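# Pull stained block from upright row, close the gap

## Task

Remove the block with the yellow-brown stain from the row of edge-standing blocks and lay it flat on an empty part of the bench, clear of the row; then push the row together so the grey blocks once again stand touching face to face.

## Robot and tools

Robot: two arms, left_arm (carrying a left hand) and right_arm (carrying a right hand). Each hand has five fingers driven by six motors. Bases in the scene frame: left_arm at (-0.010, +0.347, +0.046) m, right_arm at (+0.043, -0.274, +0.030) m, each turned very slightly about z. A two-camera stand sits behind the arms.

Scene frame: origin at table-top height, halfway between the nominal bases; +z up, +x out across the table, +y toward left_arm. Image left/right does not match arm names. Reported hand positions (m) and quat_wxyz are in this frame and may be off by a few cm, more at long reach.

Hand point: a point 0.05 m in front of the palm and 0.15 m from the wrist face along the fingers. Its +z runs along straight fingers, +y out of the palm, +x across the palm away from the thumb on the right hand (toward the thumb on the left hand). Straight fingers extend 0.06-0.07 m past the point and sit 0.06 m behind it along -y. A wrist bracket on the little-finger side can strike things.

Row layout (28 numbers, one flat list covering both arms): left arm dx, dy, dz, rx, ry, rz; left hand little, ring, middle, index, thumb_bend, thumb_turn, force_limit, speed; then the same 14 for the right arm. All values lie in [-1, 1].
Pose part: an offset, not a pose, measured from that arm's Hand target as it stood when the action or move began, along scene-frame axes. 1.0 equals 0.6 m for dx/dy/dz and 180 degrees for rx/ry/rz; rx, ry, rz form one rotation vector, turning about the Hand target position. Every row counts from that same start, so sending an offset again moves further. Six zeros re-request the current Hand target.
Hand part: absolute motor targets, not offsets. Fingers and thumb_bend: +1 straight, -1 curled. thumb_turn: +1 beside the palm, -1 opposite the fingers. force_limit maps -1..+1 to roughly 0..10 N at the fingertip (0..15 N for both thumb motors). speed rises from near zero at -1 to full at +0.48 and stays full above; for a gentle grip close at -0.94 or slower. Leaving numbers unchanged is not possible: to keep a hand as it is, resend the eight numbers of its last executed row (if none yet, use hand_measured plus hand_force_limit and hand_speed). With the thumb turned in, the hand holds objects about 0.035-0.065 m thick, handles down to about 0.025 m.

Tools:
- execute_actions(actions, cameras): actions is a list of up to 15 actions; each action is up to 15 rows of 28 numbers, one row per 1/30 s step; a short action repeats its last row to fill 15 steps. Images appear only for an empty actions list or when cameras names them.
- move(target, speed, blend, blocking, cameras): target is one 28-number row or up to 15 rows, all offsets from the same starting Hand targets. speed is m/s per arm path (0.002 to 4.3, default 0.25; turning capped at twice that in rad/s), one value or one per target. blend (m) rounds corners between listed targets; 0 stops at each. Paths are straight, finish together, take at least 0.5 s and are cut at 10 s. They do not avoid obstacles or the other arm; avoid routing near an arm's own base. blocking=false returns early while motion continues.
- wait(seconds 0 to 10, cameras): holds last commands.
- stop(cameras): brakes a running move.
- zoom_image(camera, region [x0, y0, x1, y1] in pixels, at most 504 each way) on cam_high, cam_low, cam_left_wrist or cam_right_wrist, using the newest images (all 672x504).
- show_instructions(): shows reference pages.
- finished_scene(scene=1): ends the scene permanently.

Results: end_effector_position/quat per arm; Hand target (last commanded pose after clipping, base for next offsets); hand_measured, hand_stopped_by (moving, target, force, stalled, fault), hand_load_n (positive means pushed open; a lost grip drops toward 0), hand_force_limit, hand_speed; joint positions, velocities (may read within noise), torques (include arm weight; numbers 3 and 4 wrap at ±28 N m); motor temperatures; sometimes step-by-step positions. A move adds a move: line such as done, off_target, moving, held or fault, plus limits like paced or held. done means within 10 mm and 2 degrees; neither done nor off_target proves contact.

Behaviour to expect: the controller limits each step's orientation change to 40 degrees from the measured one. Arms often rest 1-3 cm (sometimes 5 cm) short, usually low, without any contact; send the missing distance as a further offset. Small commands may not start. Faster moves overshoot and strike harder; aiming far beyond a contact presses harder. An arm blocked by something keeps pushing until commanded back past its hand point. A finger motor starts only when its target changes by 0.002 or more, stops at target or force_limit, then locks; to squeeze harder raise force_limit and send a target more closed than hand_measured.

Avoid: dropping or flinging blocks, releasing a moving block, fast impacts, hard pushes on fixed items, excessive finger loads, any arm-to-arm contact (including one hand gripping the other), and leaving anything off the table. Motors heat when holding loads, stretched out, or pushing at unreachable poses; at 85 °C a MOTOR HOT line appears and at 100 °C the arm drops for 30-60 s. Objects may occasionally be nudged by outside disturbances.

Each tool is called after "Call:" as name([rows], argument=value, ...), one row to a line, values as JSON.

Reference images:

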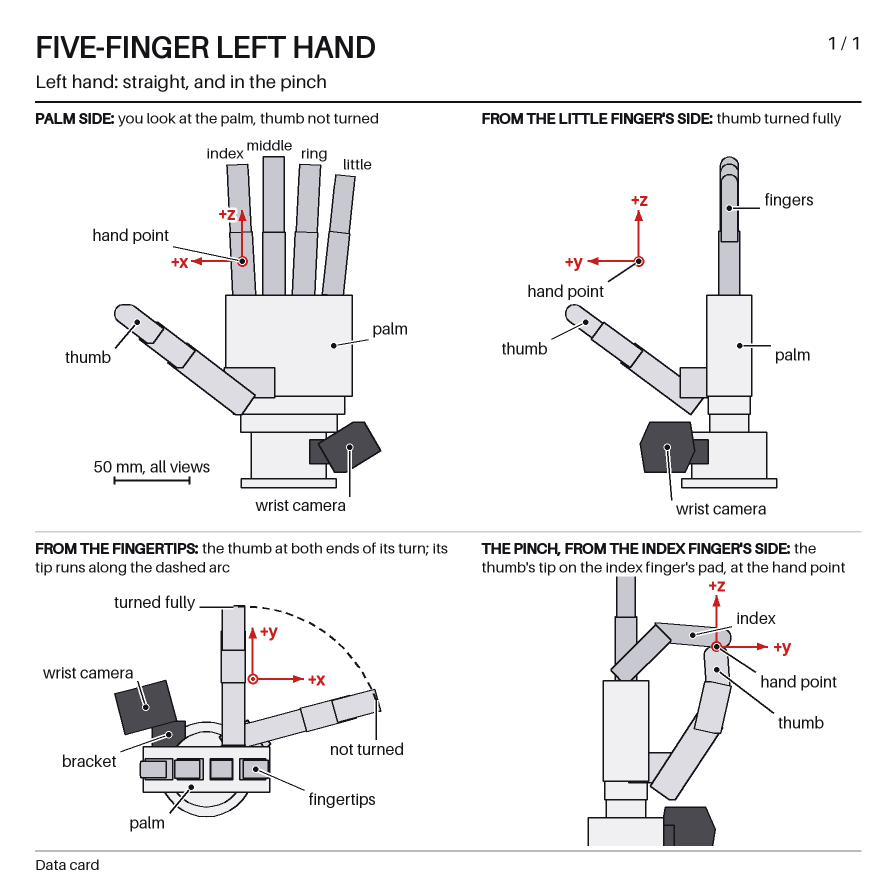

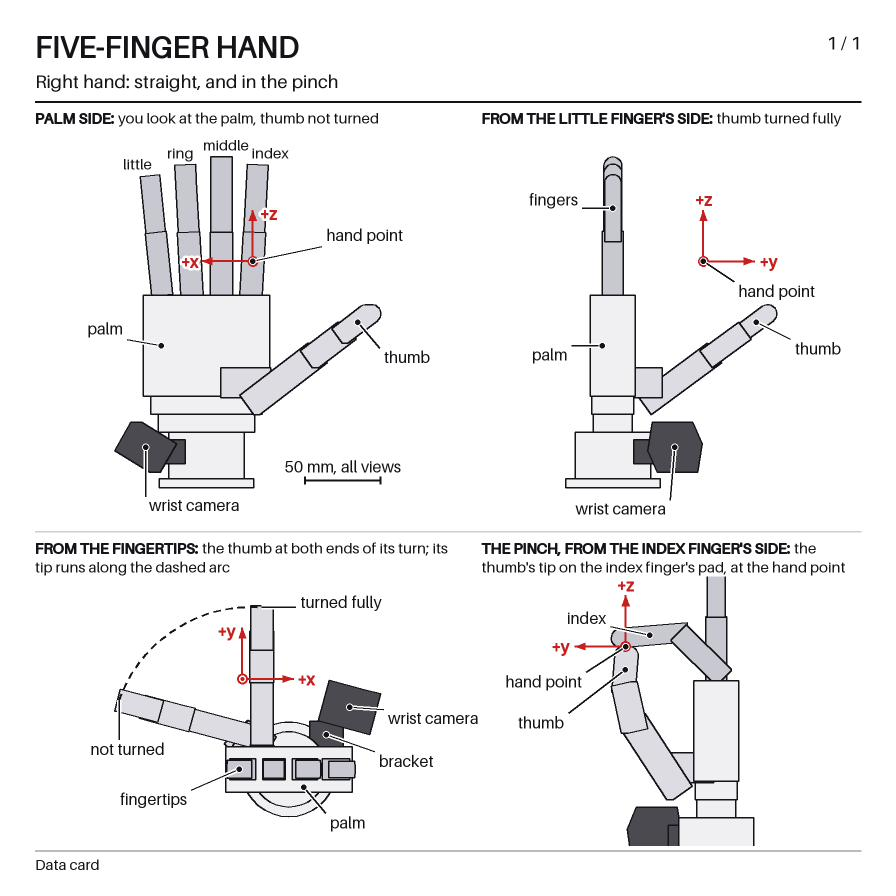

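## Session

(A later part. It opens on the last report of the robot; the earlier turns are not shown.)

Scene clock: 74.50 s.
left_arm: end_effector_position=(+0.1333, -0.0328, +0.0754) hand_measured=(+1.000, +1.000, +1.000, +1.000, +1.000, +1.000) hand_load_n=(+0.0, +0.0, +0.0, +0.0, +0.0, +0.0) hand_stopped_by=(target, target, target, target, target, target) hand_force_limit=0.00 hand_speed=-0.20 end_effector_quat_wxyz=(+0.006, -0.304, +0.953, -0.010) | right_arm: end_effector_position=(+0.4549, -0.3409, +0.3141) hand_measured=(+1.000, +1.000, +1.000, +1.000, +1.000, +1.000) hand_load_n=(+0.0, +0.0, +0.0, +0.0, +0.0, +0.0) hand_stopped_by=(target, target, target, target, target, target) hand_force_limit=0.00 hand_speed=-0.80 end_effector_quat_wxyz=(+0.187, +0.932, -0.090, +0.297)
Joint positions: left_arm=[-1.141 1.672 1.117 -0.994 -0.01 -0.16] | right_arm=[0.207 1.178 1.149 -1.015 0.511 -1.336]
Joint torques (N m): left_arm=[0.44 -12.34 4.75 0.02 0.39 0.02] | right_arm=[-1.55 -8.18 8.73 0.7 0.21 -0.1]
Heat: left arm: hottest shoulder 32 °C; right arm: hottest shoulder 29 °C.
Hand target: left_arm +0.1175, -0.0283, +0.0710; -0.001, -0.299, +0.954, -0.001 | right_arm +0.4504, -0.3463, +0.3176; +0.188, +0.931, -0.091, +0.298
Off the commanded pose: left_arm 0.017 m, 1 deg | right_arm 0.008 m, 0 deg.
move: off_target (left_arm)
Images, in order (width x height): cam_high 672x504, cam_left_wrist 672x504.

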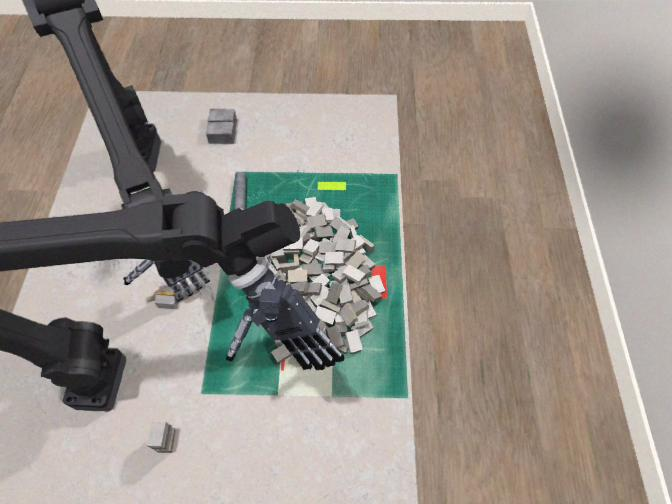

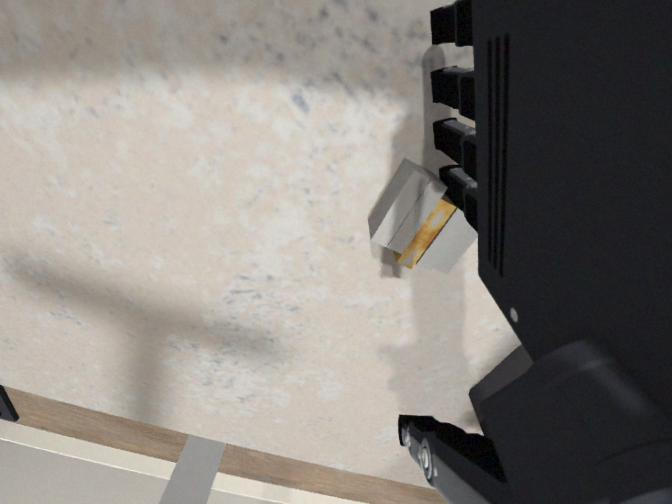

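Call:
move(target=[-0.0125,0.0012,0,0,0,0,1,1,1,1,1,1,0,-0.2,0,0,0,0,0,0,1,1,1,1,1,1,0,-0.8], speed=0.04, cameras=["cam_left_wrist", "cam_high"])

Call:
zoom_image(camera="cam_left_wrist", region=[340, 150, 500, 310])

Call:
zoom_image(camera="cam_high", region=[140, 260, 200, 320])

Scene clock: 75.93 s.
left_arm: end_effector_position=(+0.1271, -0.0321, +0.0751) hand_measured=(+1.000, +1.000, +1.000, +1.000, +1.000, +1.000) hand_load_n=(+0.0, +0.0, +0.0, +0.0, -0.5, +0.0) hand_stopped_by=(target, target, target, target, target, target) hand_force_limit=0.00 hand_speed=-0.20 end_effector_quat_wxyz=(+0.007, -0.306, +0.952, -0.010) | right_arm: end_effector_position=(+0.4549, -0.3409, +0.3141) hand_measured=(+1.000, +1.000, +1.000, +1.000, +1.000, +1.000) hand_load_n=(+0.0, +0.0, +0.0, +0.0, +0.0, +0.0) hand_stopped_by=(target, target, target, target, target, target) hand_force_limit=0.00 hand_speed=-0.80 end_effector_quat_wxyz=(+0.187, +0.932, -0.090, +0.297)
Joint positions: left_arm=[-1.152 1.664 1.106 -0.99 -0.011 -0.177] | right_arm=[0.207 1.178 1.149 -1.015 0.511 -1.336]
Joint torques (N m): left_arm=[-0.67 -11.75 4.9 -0.1 0.48 0.02] | right_arm=[-1.85 -8.23 8.94 0.75 0.23 -0.09]
Heat: left arm: hottest shoulder 32 °C; right arm: hottest shoulder 29 °C.
Hand target: left_arm +0.1100, -0.0275, +0.0709; -0.001, -0.299, +0.954, -0.001 | right_arm +0.4504, -0.3463, +0.3176; +0.188, +0.931, -0.091, +0.298
Off the commanded pose: left_arm 0.018 m, 2 deg | right_arm 0.008 m, 0 deg.
move: off_target (left_arm)
Images, in order (width x height): cam_high 672x504, cam_left_wrist 672x504.

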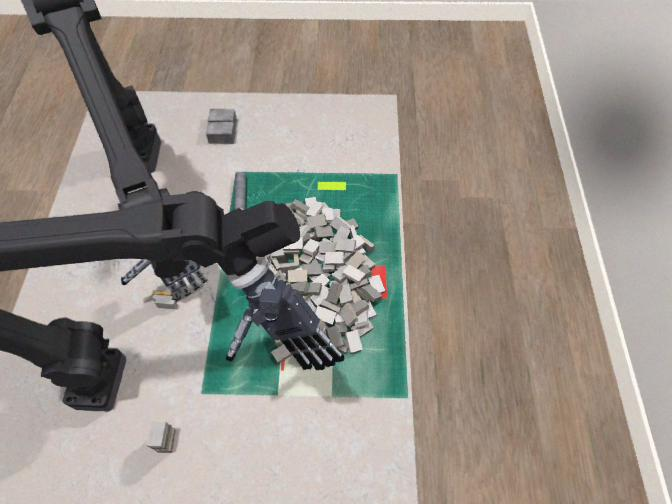

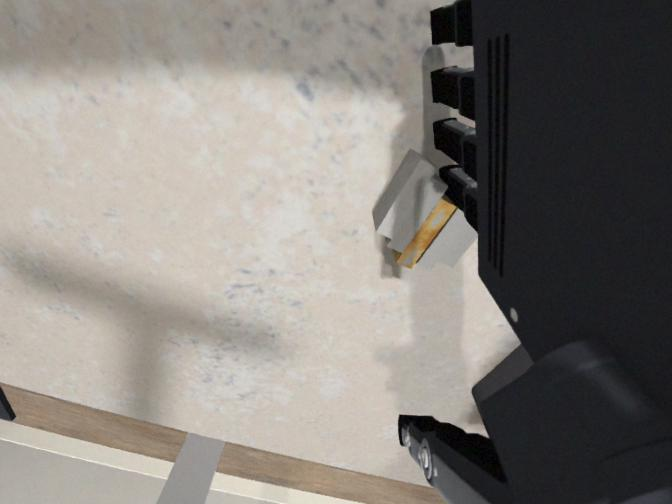

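Scaled by 3.150 from the camera's 672x504 image, which has a finer 960x720 frame.

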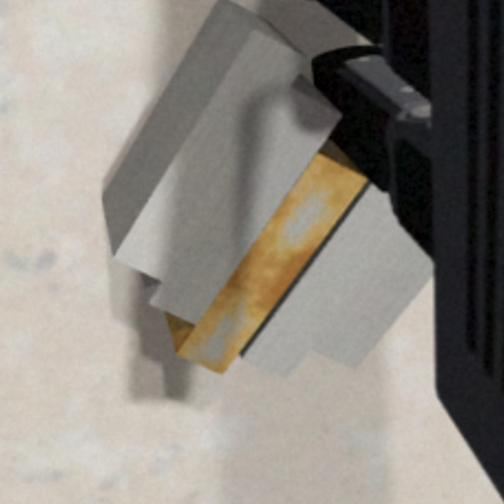

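Scaled by 8.400 from the camera's 672x504 image, which has a finer 960x720 frame.

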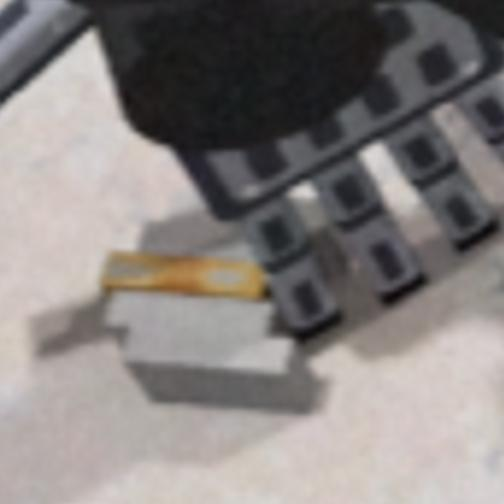

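Call:
move([
  [0.045,-0.0043,0,0,0,0,1,1,1,1,1,1,0,-0.2,0,0,0,0,0,0,1,1,1,1,1,1,0,-0.8],
  [0.045,-0.0043,0.15,0,0,0,-1,-1,-1,0.15,0,-0.5,0,0,0,0,0,0,0,0,1,1,1,1,1,1,0,-0.8],
  [-0.05,-0.06,0.12,-0.492,-0.1285,-0.1752,-1,-1,-1,0.15,0,-0.5,0,0,0,0,0,0,0,0,1,1,1,1,1,1,0,-0.8],
], speed=[0.08, 0.2, 0.25], cameras=["all"])

Scene clock: 91.73 s.
left_arm: end_effector_position=(+0.0785, -0.0661, +0.1480) hand_measured=(-1.000, -1.000, -1.000, +0.150, +0.000, -0.500) hand_load_n=(+0.0, +0.0, +0.0, +0.0, +0.0, +0.5) hand_stopped_by=(target, target, target, target, target, target) hand_force_limit=0.00 hand_speed=0.00 end_effector_quat_wxyz=(-0.030, +0.043, +0.704, -0.709) | right_arm: end_effector_position=(+0.4549, -0.3409, +0.3141) hand_measured=(+1.000, +1.000, +1.000, +1.000, +1.000, +1.000) hand_load_n=(+0.0, +0.0, +0.0, +0.0, +0.0, +0.0) hand_stopped_by=(target, target, target, target, target, target) hand_force_limit=0.00 hand_speed=-0.80 end_effector_quat_wxyz=(+0.187, +0.932, -0.090, +0.297)
Joint positions: left_arm=[-1.039 1.449 0.266 1.19 0.664 0.014] | right_arm=[0.207 1.178 1.149 -1.015 0.511 -1.336]
Joint torques (N m): left_arm=[2.49 -3.9 3.54 1.78 0.04 -0.04] | right_arm=[-1.26 -7.82 8.99 0.84 0.26 -0.11]
Heat: left arm: hottest shoulder 33 °C; right arm: hottest shoulder 29 °C.
Hand target: left_arm +0.0801, -0.0635, +0.1429; -0.035, +0.034, +0.706, -0.707 | right_arm +0.4504, -0.3463, +0.3176; +0.188, +0.931, -0.091, +0.298
Off the commanded pose: left_arm 0.006 m, 1 deg | right_arm 0.008 m, 0 deg.
move: done; target 2's new numbers were sent with left_arm's hand 0.019 m and 2 deg from that target

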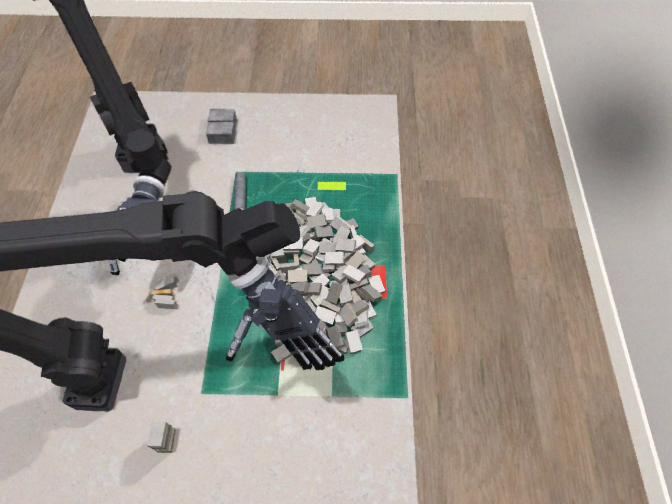

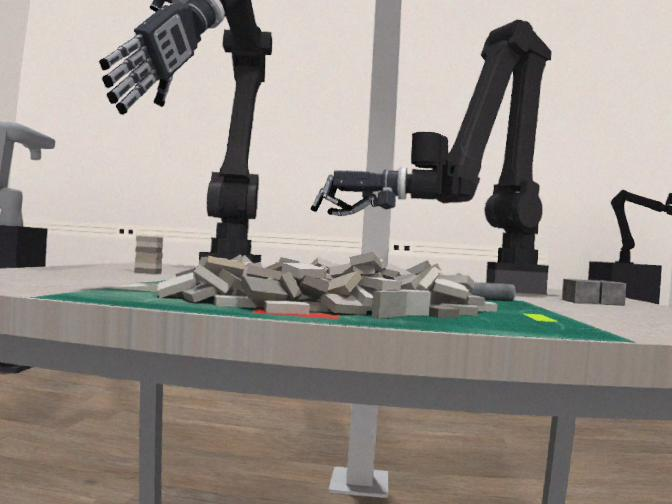

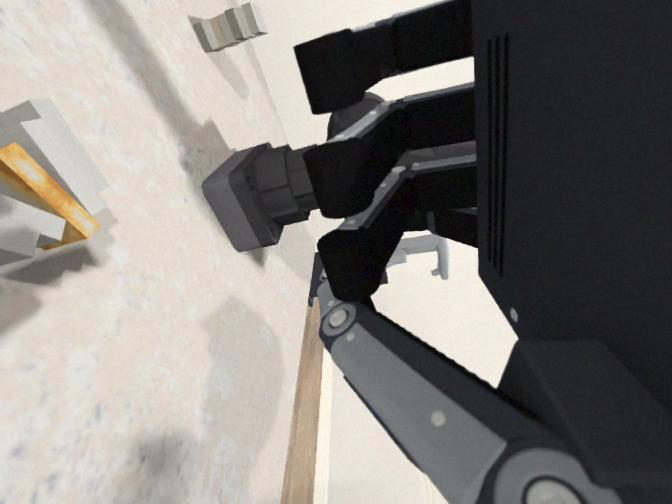

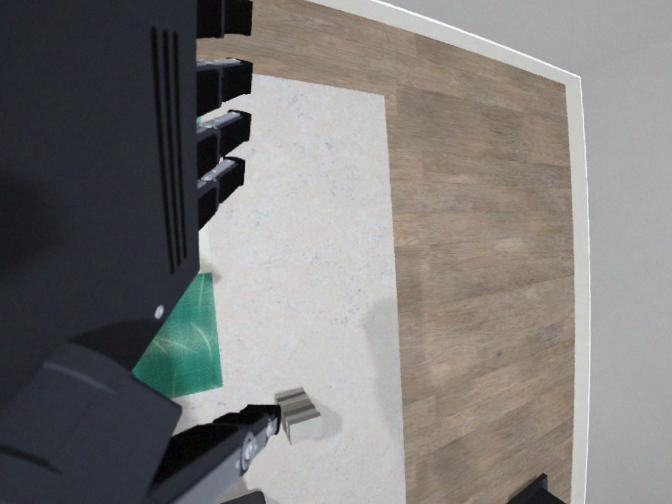

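Call:
zoom_image(camera="cam_low", region=[290, 140, 420, 240])

Call:
zoom_image(camera="cam_high", region=[100, 240, 200, 315])

Call:
zoom_image(camera="cam_left_wrist", region=[0, 80, 180, 260])

Call:
zoom_image(camera="cam_left_wrist", region=[280, 180, 480, 340])

Scaled by 3.877 from the camera's 672x504 image, which has a finer 960x720 frame.

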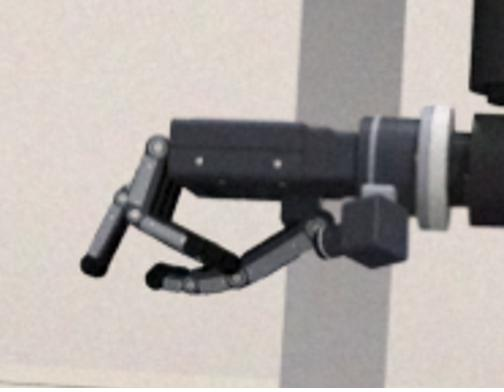

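Scaled by 5.040 from the camera's 672x504 image, which has a finer 960x720 frame.

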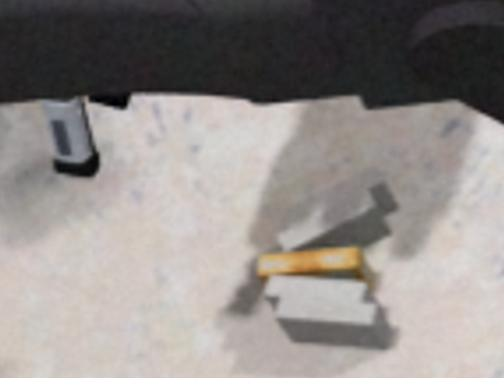

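Scaled by 2.800 from the camera's 672x504 image, which has a finer 960x720 frame.

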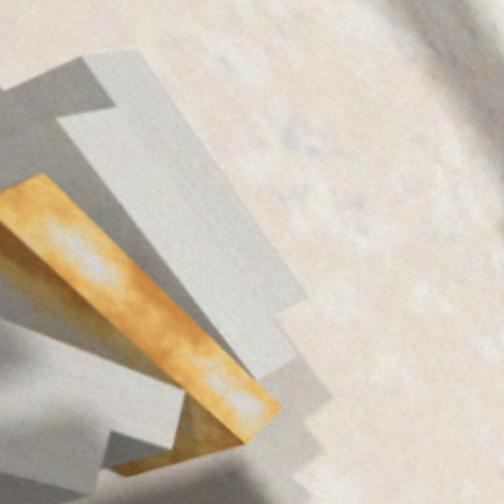

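Scaled by 2.520 from the camera's 672x504 image, which has a finer 960x720 frame.

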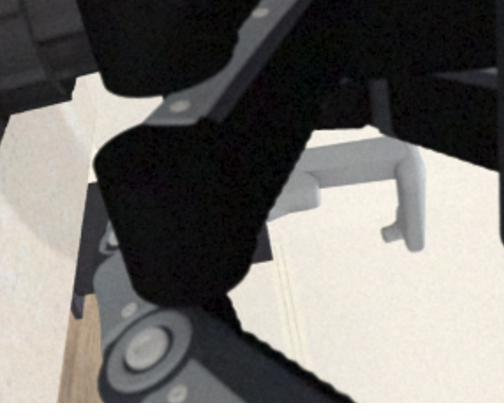

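Call:
move(target=[0.1765,0.0675,-0.02,0.498,-0.0487,0,1,1,1,1,1,1,0,0,0,0,0,0,0,0,1,1,1,1,1,1,0,-0.8], speed=0.3, cameras=["cam_left_wrist", "cam_high"])

Call:
zoom_image(camera="cam_left_wrist", region=[340, 130, 500, 290])

Call:
zoom_image(camera="cam_high", region=[140, 260, 200, 320])

Scene clock: 98.63 s.
left_arm: end_effector_position=(+0.1809, -0.0078, +0.1263) hand_measured=(+1.000, +1.000, +1.000, +1.000, +1.000, +1.000) hand_load_n=(+0.0, +0.0, -0.5, +0.0, +0.0, +0.0) hand_stopped_by=(target, target, target, target, target, target) hand_force_limit=0.00 hand_speed=0.00 end_effector_quat_wxyz=(-0.004, +0.040, +0.999, +0.005) | right_arm: end_effector_position=(+0.4549, -0.3409, +0.3141) hand_measured=(+1.000, +1.000, +1.000, +1.000, +1.000, +1.000) hand_load_n=(+0.0, +0.0, +0.0, +0.0, +0.0, +0.0) hand_stopped_by=(target, target, target, target, target, target) hand_force_limit=0.00 hand_speed=-0.80 end_effector_quat_wxyz=(+0.187, +0.932, -0.090, +0.297)
Joint positions: left_arm=[-1.116 1.662 1.248 -1.17 0.002 0.561] | right_arm=[0.207 1.178 1.149 -1.015 0.511 -1.336]
Joint torques (N m): left_arm=[1.85 -10.34 10.03 -0.25 -0.13 0.21] | right_arm=[-1.61 -8.18 8.87 0.94 0.27 -0.08]
Heat: left arm: hottest shoulder 32 °C; right arm: hottest shoulder 29 °C.
Hand target: left_arm +0.1860, -0.0230, +0.1309; +0.000, +0.049, +0.999, +0.000 | right_arm +0.4504, -0.3463, +0.3176; +0.188, +0.931, -0.091, +0.298
Off the commanded pose: left_arm 0.017 m, 1 deg | right_arm 0.008 m, 0 deg.
move: off_target (left_arm)
Images, in order (width x height): cam_high 672x504, cam_left_wrist 672x504.

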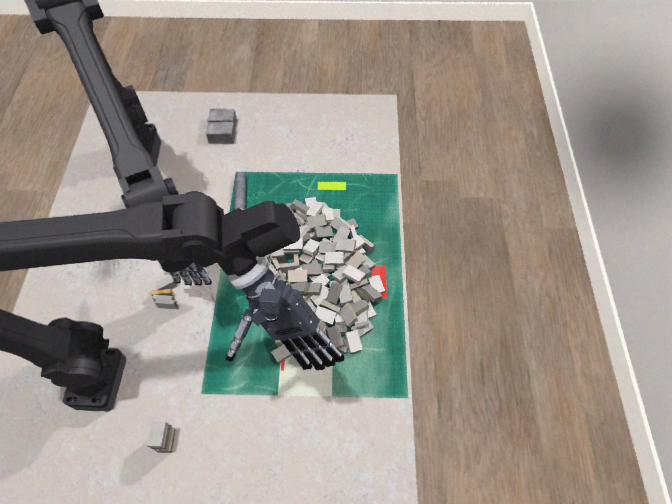

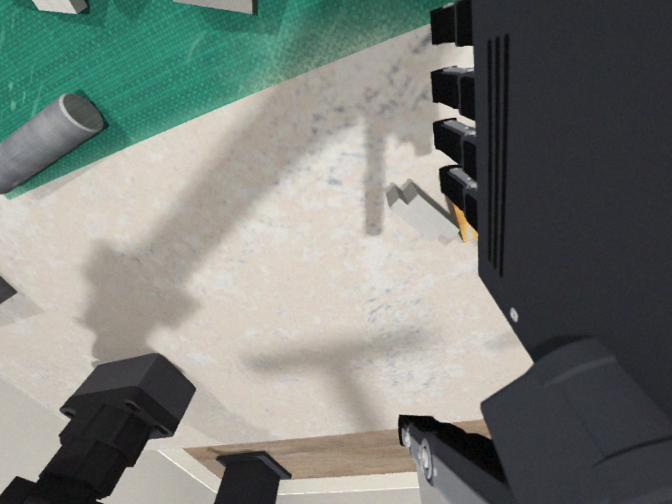

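Scaled by 3.150 from the camera's 672x504 image, which has a finer 960x720 frame.

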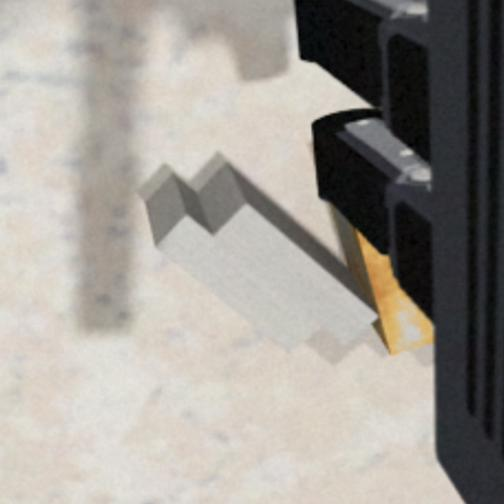

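Scaled by 8.400 from the camera's 672x504 image, which has a finer 960x720 frame.

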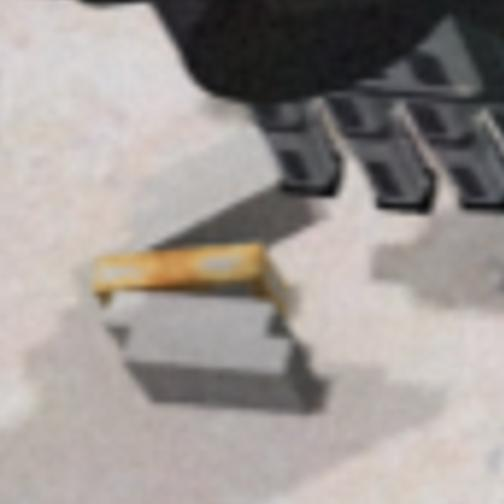

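Call:
move(target=[0.003,-0.014,-0.085,0,0,0,1,1,1,1,1,1,0,0,0,0,0,0,0,0,1,1,1,1,1,1,0,-0.8], speed=0.12, cameras=["cam_left_wrist", "cam_high"])

Call:
zoom_image(camera="cam_left_wrist", region=[340, 150, 500, 310])

Call:
zoom_image(camera="cam_high", region=[140, 260, 200, 320])

Scene clock: 101.07 s.
left_arm: end_effector_position=(+0.1893, -0.0277, +0.0880) hand_measured=(+1.000, +1.000, +1.000, +1.000, +1.000, +1.000) hand_load_n=(+0.0, +0.0, +0.0, +0.0, -0.5, +0.0) hand_stopped_by=(target, target, target, target, target, target) hand_force_limit=0.00 hand_speed=0.00 end_effector_quat_wxyz=(+0.001, +0.042, +0.999, -0.004) | right_arm: end_effector_position=(+0.4549, -0.3409, +0.3141) hand_measured=(+1.000, +1.000, +1.000, +1.000, +1.000, +1.000) hand_load_n=(+0.0, +0.0, +0.0, +0.0, +0.0, +0.0) hand_stopped_by=(target, target, target, target, target, target) hand_force_limit=0.00 hand_speed=-0.80 end_effector_quat_wxyz=(+0.187, +0.932, -0.090, +0.297)
Joint positions: left_arm=[-1.12 1.742 1.248 -1.069 0.002 0.561] | right_arm=[0.207 1.178 1.149 -1.015 0.511 -1.336]
Joint torques (N m): left_arm=[1.9 -11.63 6.83 0.36 -0.13 0.12] | right_arm=[-1.67 -8.23 8.81 0.69 0.25 -0.08]
Heat: left arm: hottest shoulder 32 °C; right arm: hottest shoulder 29 °C.
Hand target: left_arm +0.1878, -0.0314, +0.0799; +0.000, +0.049, +0.999, +0.000 | right_arm +0.4504, -0.3463, +0.3176; +0.188, +0.931, -0.091, +0.298
Off the commanded pose: left_arm 0.009 m, 1 deg | right_arm 0.008 m, 0 deg.
move: done
Images, in order (width x height): cam_high 672x504, cam_left_wrist 672x504.

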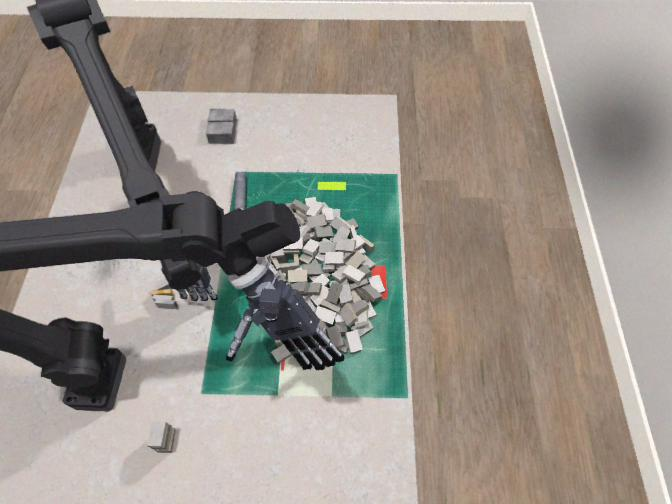

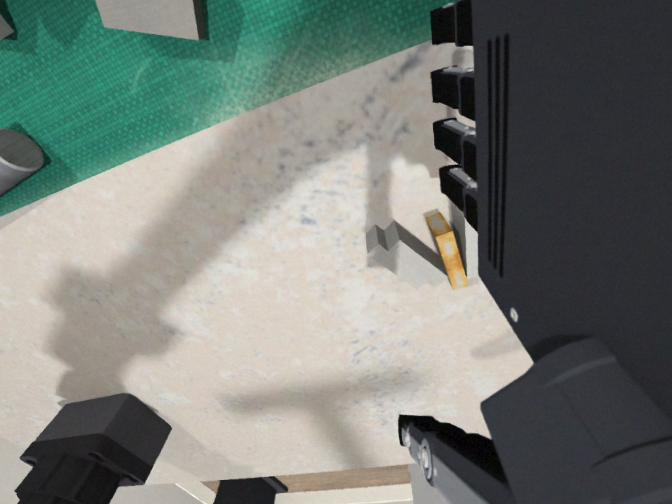

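Scaled by 3.150 from the camera's 672x504 image, which has a finer 960x720 frame.

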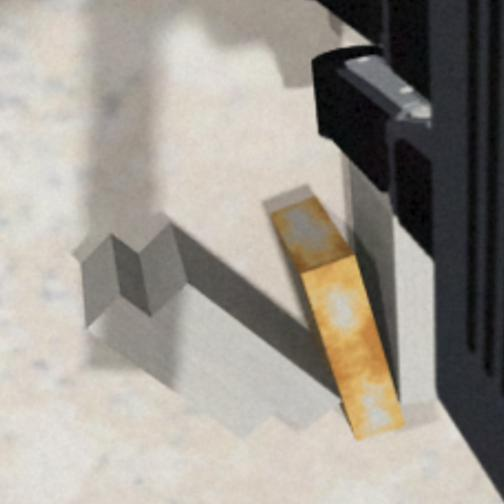

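Scaled by 8.400 from the camera's 672x504 image, which has a finer 960x720 frame.

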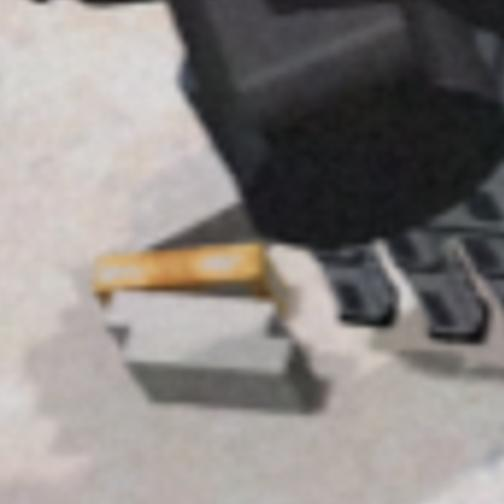

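Call:
move(target=[-0.025,0.0137,-0.0165,0,0,0,1,1,1,1,1,1,0,0,0,0,0,0,0,0,1,1,1,1,1,1,0,-0.8], speed=0.06, cameras=["cam_left_wrist"])

Call:
zoom_image(camera="cam_left_wrist", region=[340, 150, 500, 310])

Scene clock: 104.87 s.
left_arm: end_effector_position=(+0.1802, -0.0252, +0.0773) hand_measured=(+1.000, +1.000, +1.000, +1.000, +1.000, +1.000) hand_load_n=(+0.0, +0.0, -1.0, +0.0, +0.0, +0.0) hand_stopped_by=(target, target, target, target, target, target) hand_force_limit=0.00 hand_speed=0.00 end_effector_quat_wxyz=(+0.002, +0.050, +0.999, -0.003) | right_arm: end_effector_position=(+0.4549, -0.3409, +0.3141) hand_measured=(+1.000, +1.000, +1.000, +1.000, +1.000, +1.000) hand_load_n=(+0.0, +0.0, +0.0, +0.0, +0.0, +0.0) hand_stopped_by=(target, target, target, target, target, target) hand_force_limit=0.00 hand_speed=-0.80 end_effector_quat_wxyz=(+0.187, +0.932, -0.090, +0.297)
Joint positions: left_arm=[-1.138 1.741 1.214 -1.036 -0.001 0.56] | right_arm=[0.207 1.178 1.149 -1.015 0.511 -1.336]
Joint torques (N m): left_arm=[1.14 -12.69 5.09 0.49 0 -0.04] | right_arm=[-2.2 -7.71 8.92 0.66 0.23 -0.11]
Heat: left arm: hottest shoulder 32 °C; right arm: hottest shoulder 29 °C.
Hand target: left_arm +0.1728, -0.0233, +0.0701; +0.000, +0.049, +0.999, +0.000 | right_arm +0.4504, -0.3463, +0.3176; +0.188, +0.931, -0.091, +0.298
Off the commanded pose: left_arm 0.011 m, 0 deg | right_arm 0.008 m, 0 deg.
move: off_target (left_arm)
Images, in order (width x height): cam_left_wrist 672x504.

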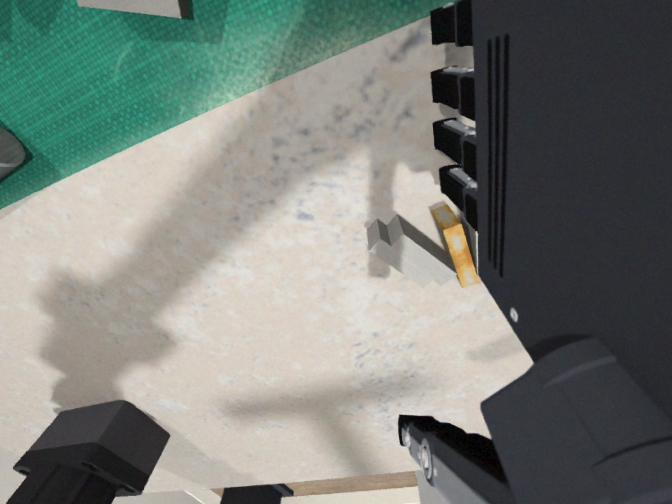

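Scaled by 3.150 from the camera's 672x504 image, which has a finer 960x720 frame.

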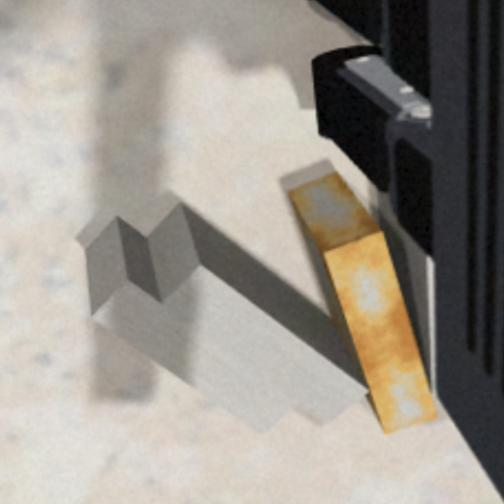

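Call:
move([
  [-0.012,0.012,0,0,0,0,1,1,1,1,1,1,0,0,0,0,0,0,0,0,1,1,1,1,1,1,0,-0.8],
  [-0.0747,0.017,0,0,0,0,1,1,1,1,1,1,0,0,0,0,0,0,0,0,1,1,1,1,1,1,0,-0.8],
], speed=[0.05, 0.05], cameras=["cam_left_wrist", "cam_high"])

Call:
zoom_image(camera="cam_left_wrist", region=[340, 150, 500, 310])

Call:
zoom_image(camera="cam_high", region=[130, 260, 190, 320])

Scene clock: 107.63 s.
left_arm: end_effector_position=(+0.1433, -0.0178, +0.0759) hand_measured=(+1.000, +1.000, +1.000, +1.000, +1.000, +1.000) hand_load_n=(+0.5, +0.0, -0.5, +0.0, +0.0, +0.0) hand_stopped_by=(target, target, target, target, target, target) hand_force_limit=0.00 hand_speed=0.00 end_effector_quat_wxyz=(+0.010, +0.045, +0.999, -0.007) | right_arm: end_effector_position=(+0.4549, -0.3409, +0.3141) hand_measured=(+1.000, +1.000, +1.000, +1.000, +1.000, +1.000) hand_load_n=(+0.0, +0.0, +0.0, +0.0, +0.0, +0.0) hand_stopped_by=(target, target, target, target, target, target) hand_force_limit=0.00 hand_speed=-0.80 end_effector_quat_wxyz=(+0.187, +0.932, -0.090, +0.297)
Joint positions: left_arm=[-1.206 1.683 1.133 -0.999 -0.013 0.483] | right_arm=[0.207 1.178 1.149 -1.015 0.511 -1.336]
Joint torques (N m): left_arm=[0.73 -12.16 4.77 0.08 0.41 -0.05] | right_arm=[-1.44 -8.06 9.09 0.87 0.23 -0.08]
Heat: left arm: hottest shoulder 32 °C; right arm: hottest shoulder 29 °C.
Hand target: left_arm +0.1280, -0.0132, +0.0701; +0.000, +0.049, +0.999, +0.000 | right_arm +0.4504, -0.3463, +0.3176; +0.188, +0.931, -0.091, +0.298
Off the commanded pose: left_arm 0.017 m, 1 deg | right_arm 0.008 m, 0 deg.
move: off_target (left_arm)
Images, in order (width x height): cam_high 672x504, cam_left_wrist 672x504.

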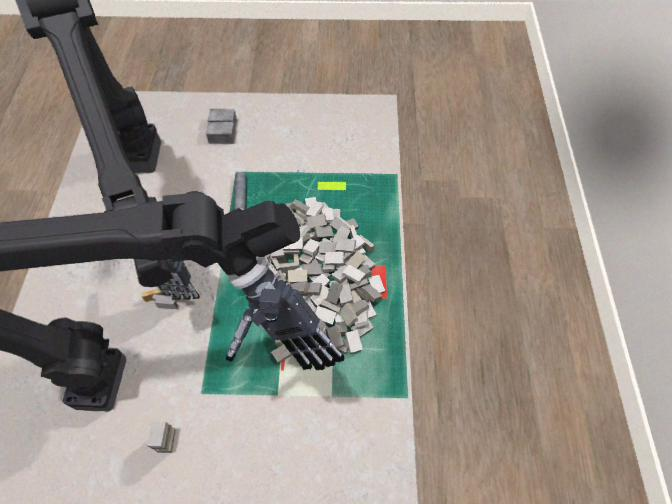

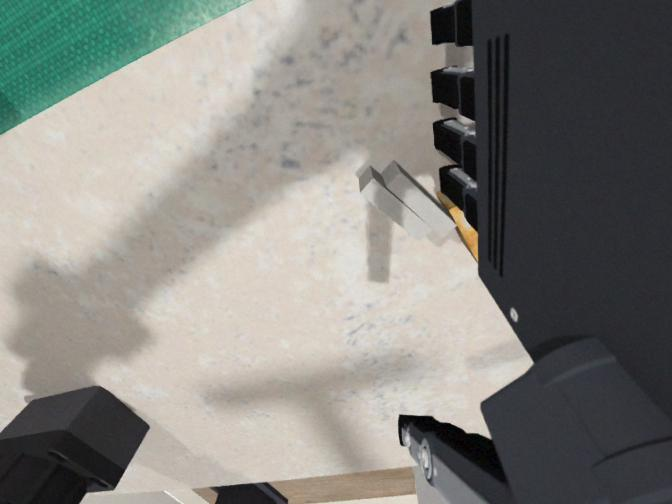

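Scaled by 3.150 from the camera's 672x504 image, which has a finer 960x720 frame.

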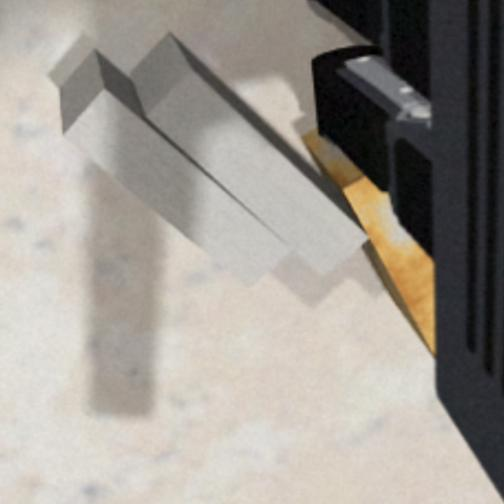

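Scaled by 8.400 from the camera's 672x504 image, which has a finer 960x720 frame.

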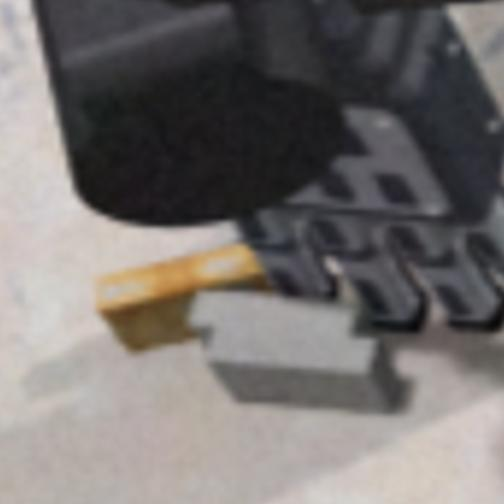

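Call:
move([
  [0.0667,-0.0067,0,0,0,0,1,1,1,1,1,1,0,0,0,0,0,0,0,0,1,1,1,1,1,1,0,-0.8],
  [0.0667,-0.0067,0.17,0,0,0,-1,-1,-1,0.15,0,-0.5,0,0,0,0,0,0,0,0,1,1,1,1,1,1,0,-0.8],
  [-0.0583,-0.118,0.06,-0.5007,-0.0376,0.0864,-1,-1,-1,0.15,0,-0.5,0,0,0,0,0,0,0,0,1,1,1,1,1,1,0,-0.8],
], speed=[0.08, 0.2, 0.25], cameras=["all"])

Call:
zoom_image(camera="cam_high", region=[110, 250, 190, 320])

Call:
zoom_image(camera="cam_left_wrist", region=[180, 140, 440, 360])

Call:
zoom_image(camera="cam_low", region=[290, 160, 420, 260])

Scene clock: 118.97 s.
left_arm: end_effector_position=(+0.0981, -0.0850, +0.1110) hand_measured=(-1.000, -1.000, -1.000, +0.150, +0.000, -0.500) hand_load_n=(+0.0, +0.0, +0.0, +0.0, +0.0, +0.0) hand_stopped_by=(target, target, target, target, target, target) hand_force_limit=0.00 hand_speed=0.00 end_effector_quat_wxyz=(+0.095, -0.085, +0.700, -0.703) | right_arm: end_effector_position=(+0.4549, -0.3409, +0.3141) hand_measured=(+1.000, +1.000, +1.000, +1.000, +1.000, +1.000) hand_load_n=(+0.0, +0.0, +0.0, +0.0, +0.0, +0.0) hand_stopped_by=(target, target, target, target, target, target) hand_force_limit=0.00 hand_speed=-0.80 end_effector_quat_wxyz=(+0.187, +0.932, -0.090, +0.297)
Joint positions: left_arm=[-1.238 1.657 0.232 1.432 0.105 0.014] | right_arm=[0.207 1.178 1.149 -1.015 0.511 -1.336]
Joint torques (N m): left_arm=[1.26 -4.89 2.22 1.96 -0.13 -0.06] | right_arm=[-1.67 -8.18 8.96 0.79 0.28 -0.08]
Heat: left arm: hottest shoulder 33 °C; right arm: hottest shoulder 29 °C.
Hand target: left_arm +0.0930, -0.0839, +0.1061; +0.087, -0.088, +0.702, -0.702 | right_arm +0.4504, -0.3463, +0.3176; +0.188, +0.931, -0.091, +0.298
Off the commanded pose: left_arm 0.007 m, 1 deg | right_arm 0.008 m, 0 deg.
move: done; target 2's new numbers were sent with left_arm's hand 0.020 m and 2 deg from that target

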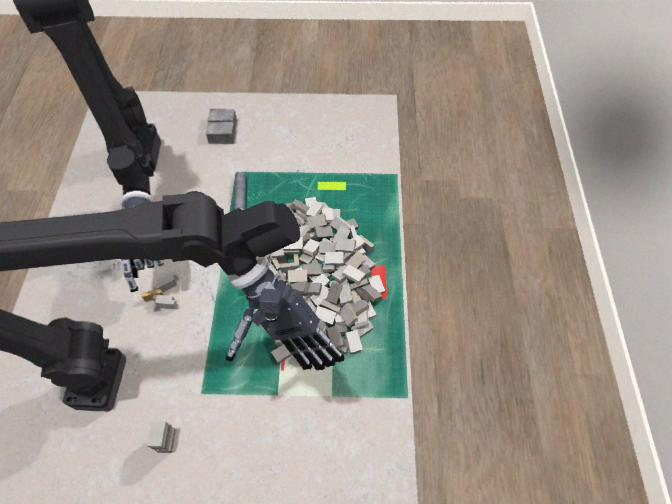

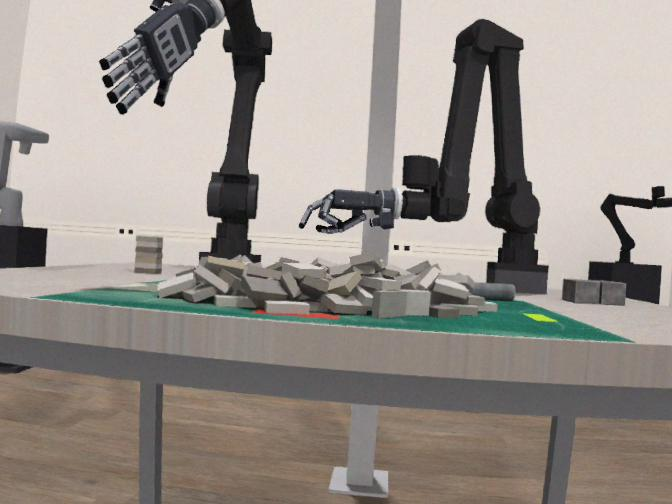

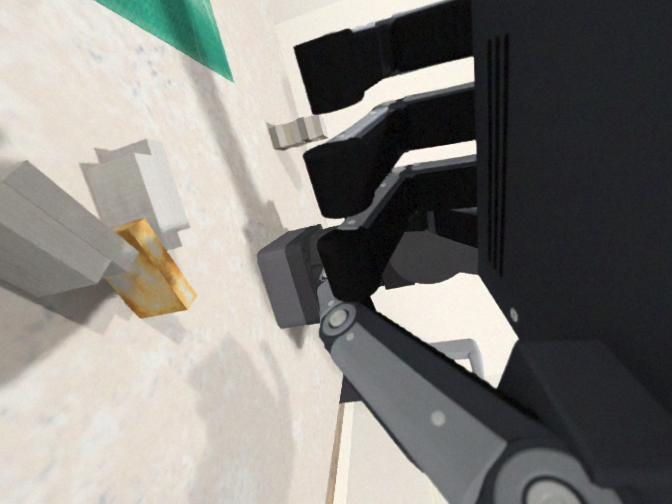

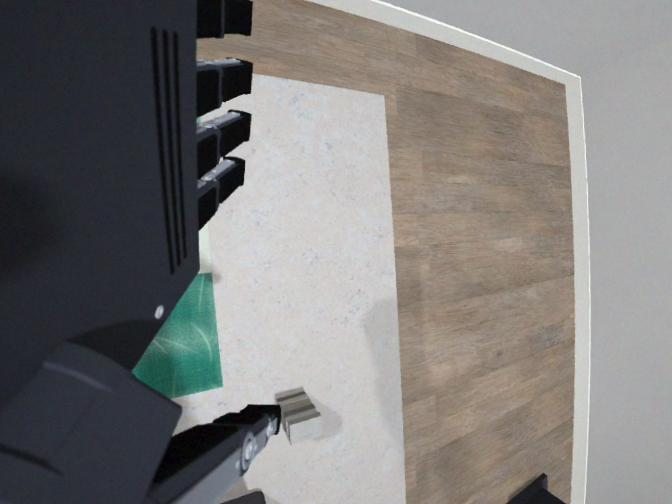

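Scaled by 6.300 from the camera's 672x504 image, which has a finer 960x720 frame.

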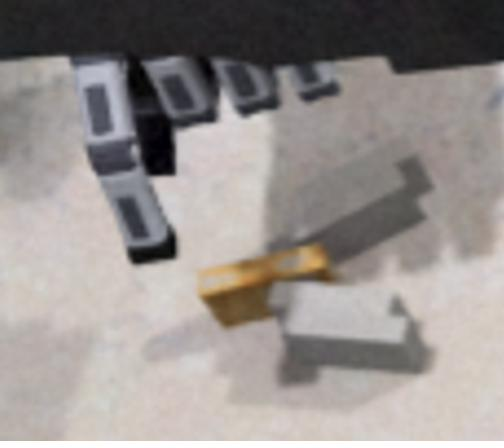

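Scaled by 1.938 from the camera's 672x504 image, which has a finer 960x720 frame.

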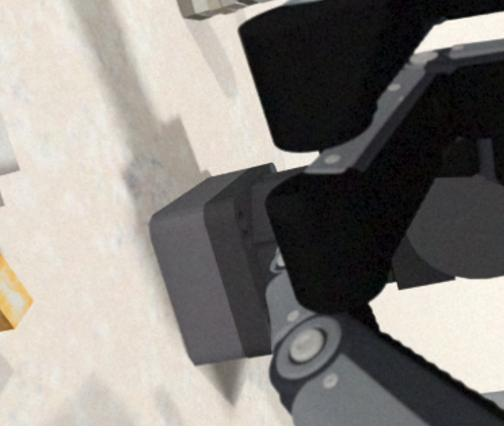

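Scaled by 3.877 from the camera's 672x504 image, which has a finer 960x720 frame.

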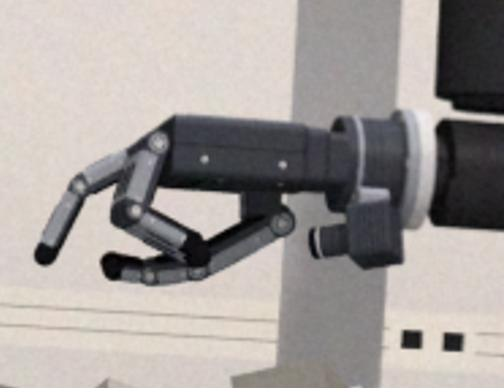

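Call:
zoom_image(camera="cam_left_wrist", region=[60, 180, 220, 340])

Scaled by 3.150 from the camera's 672x504 image, which has a finer 960x720 frame.

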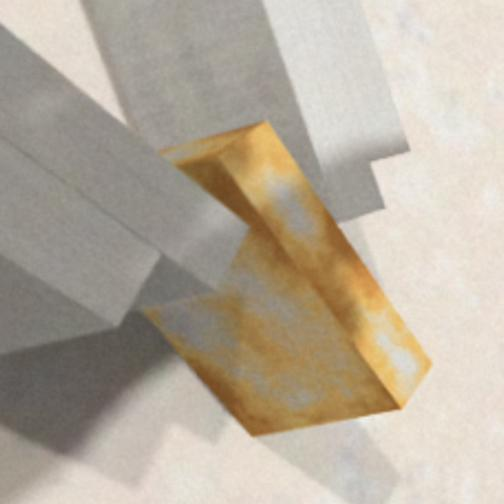

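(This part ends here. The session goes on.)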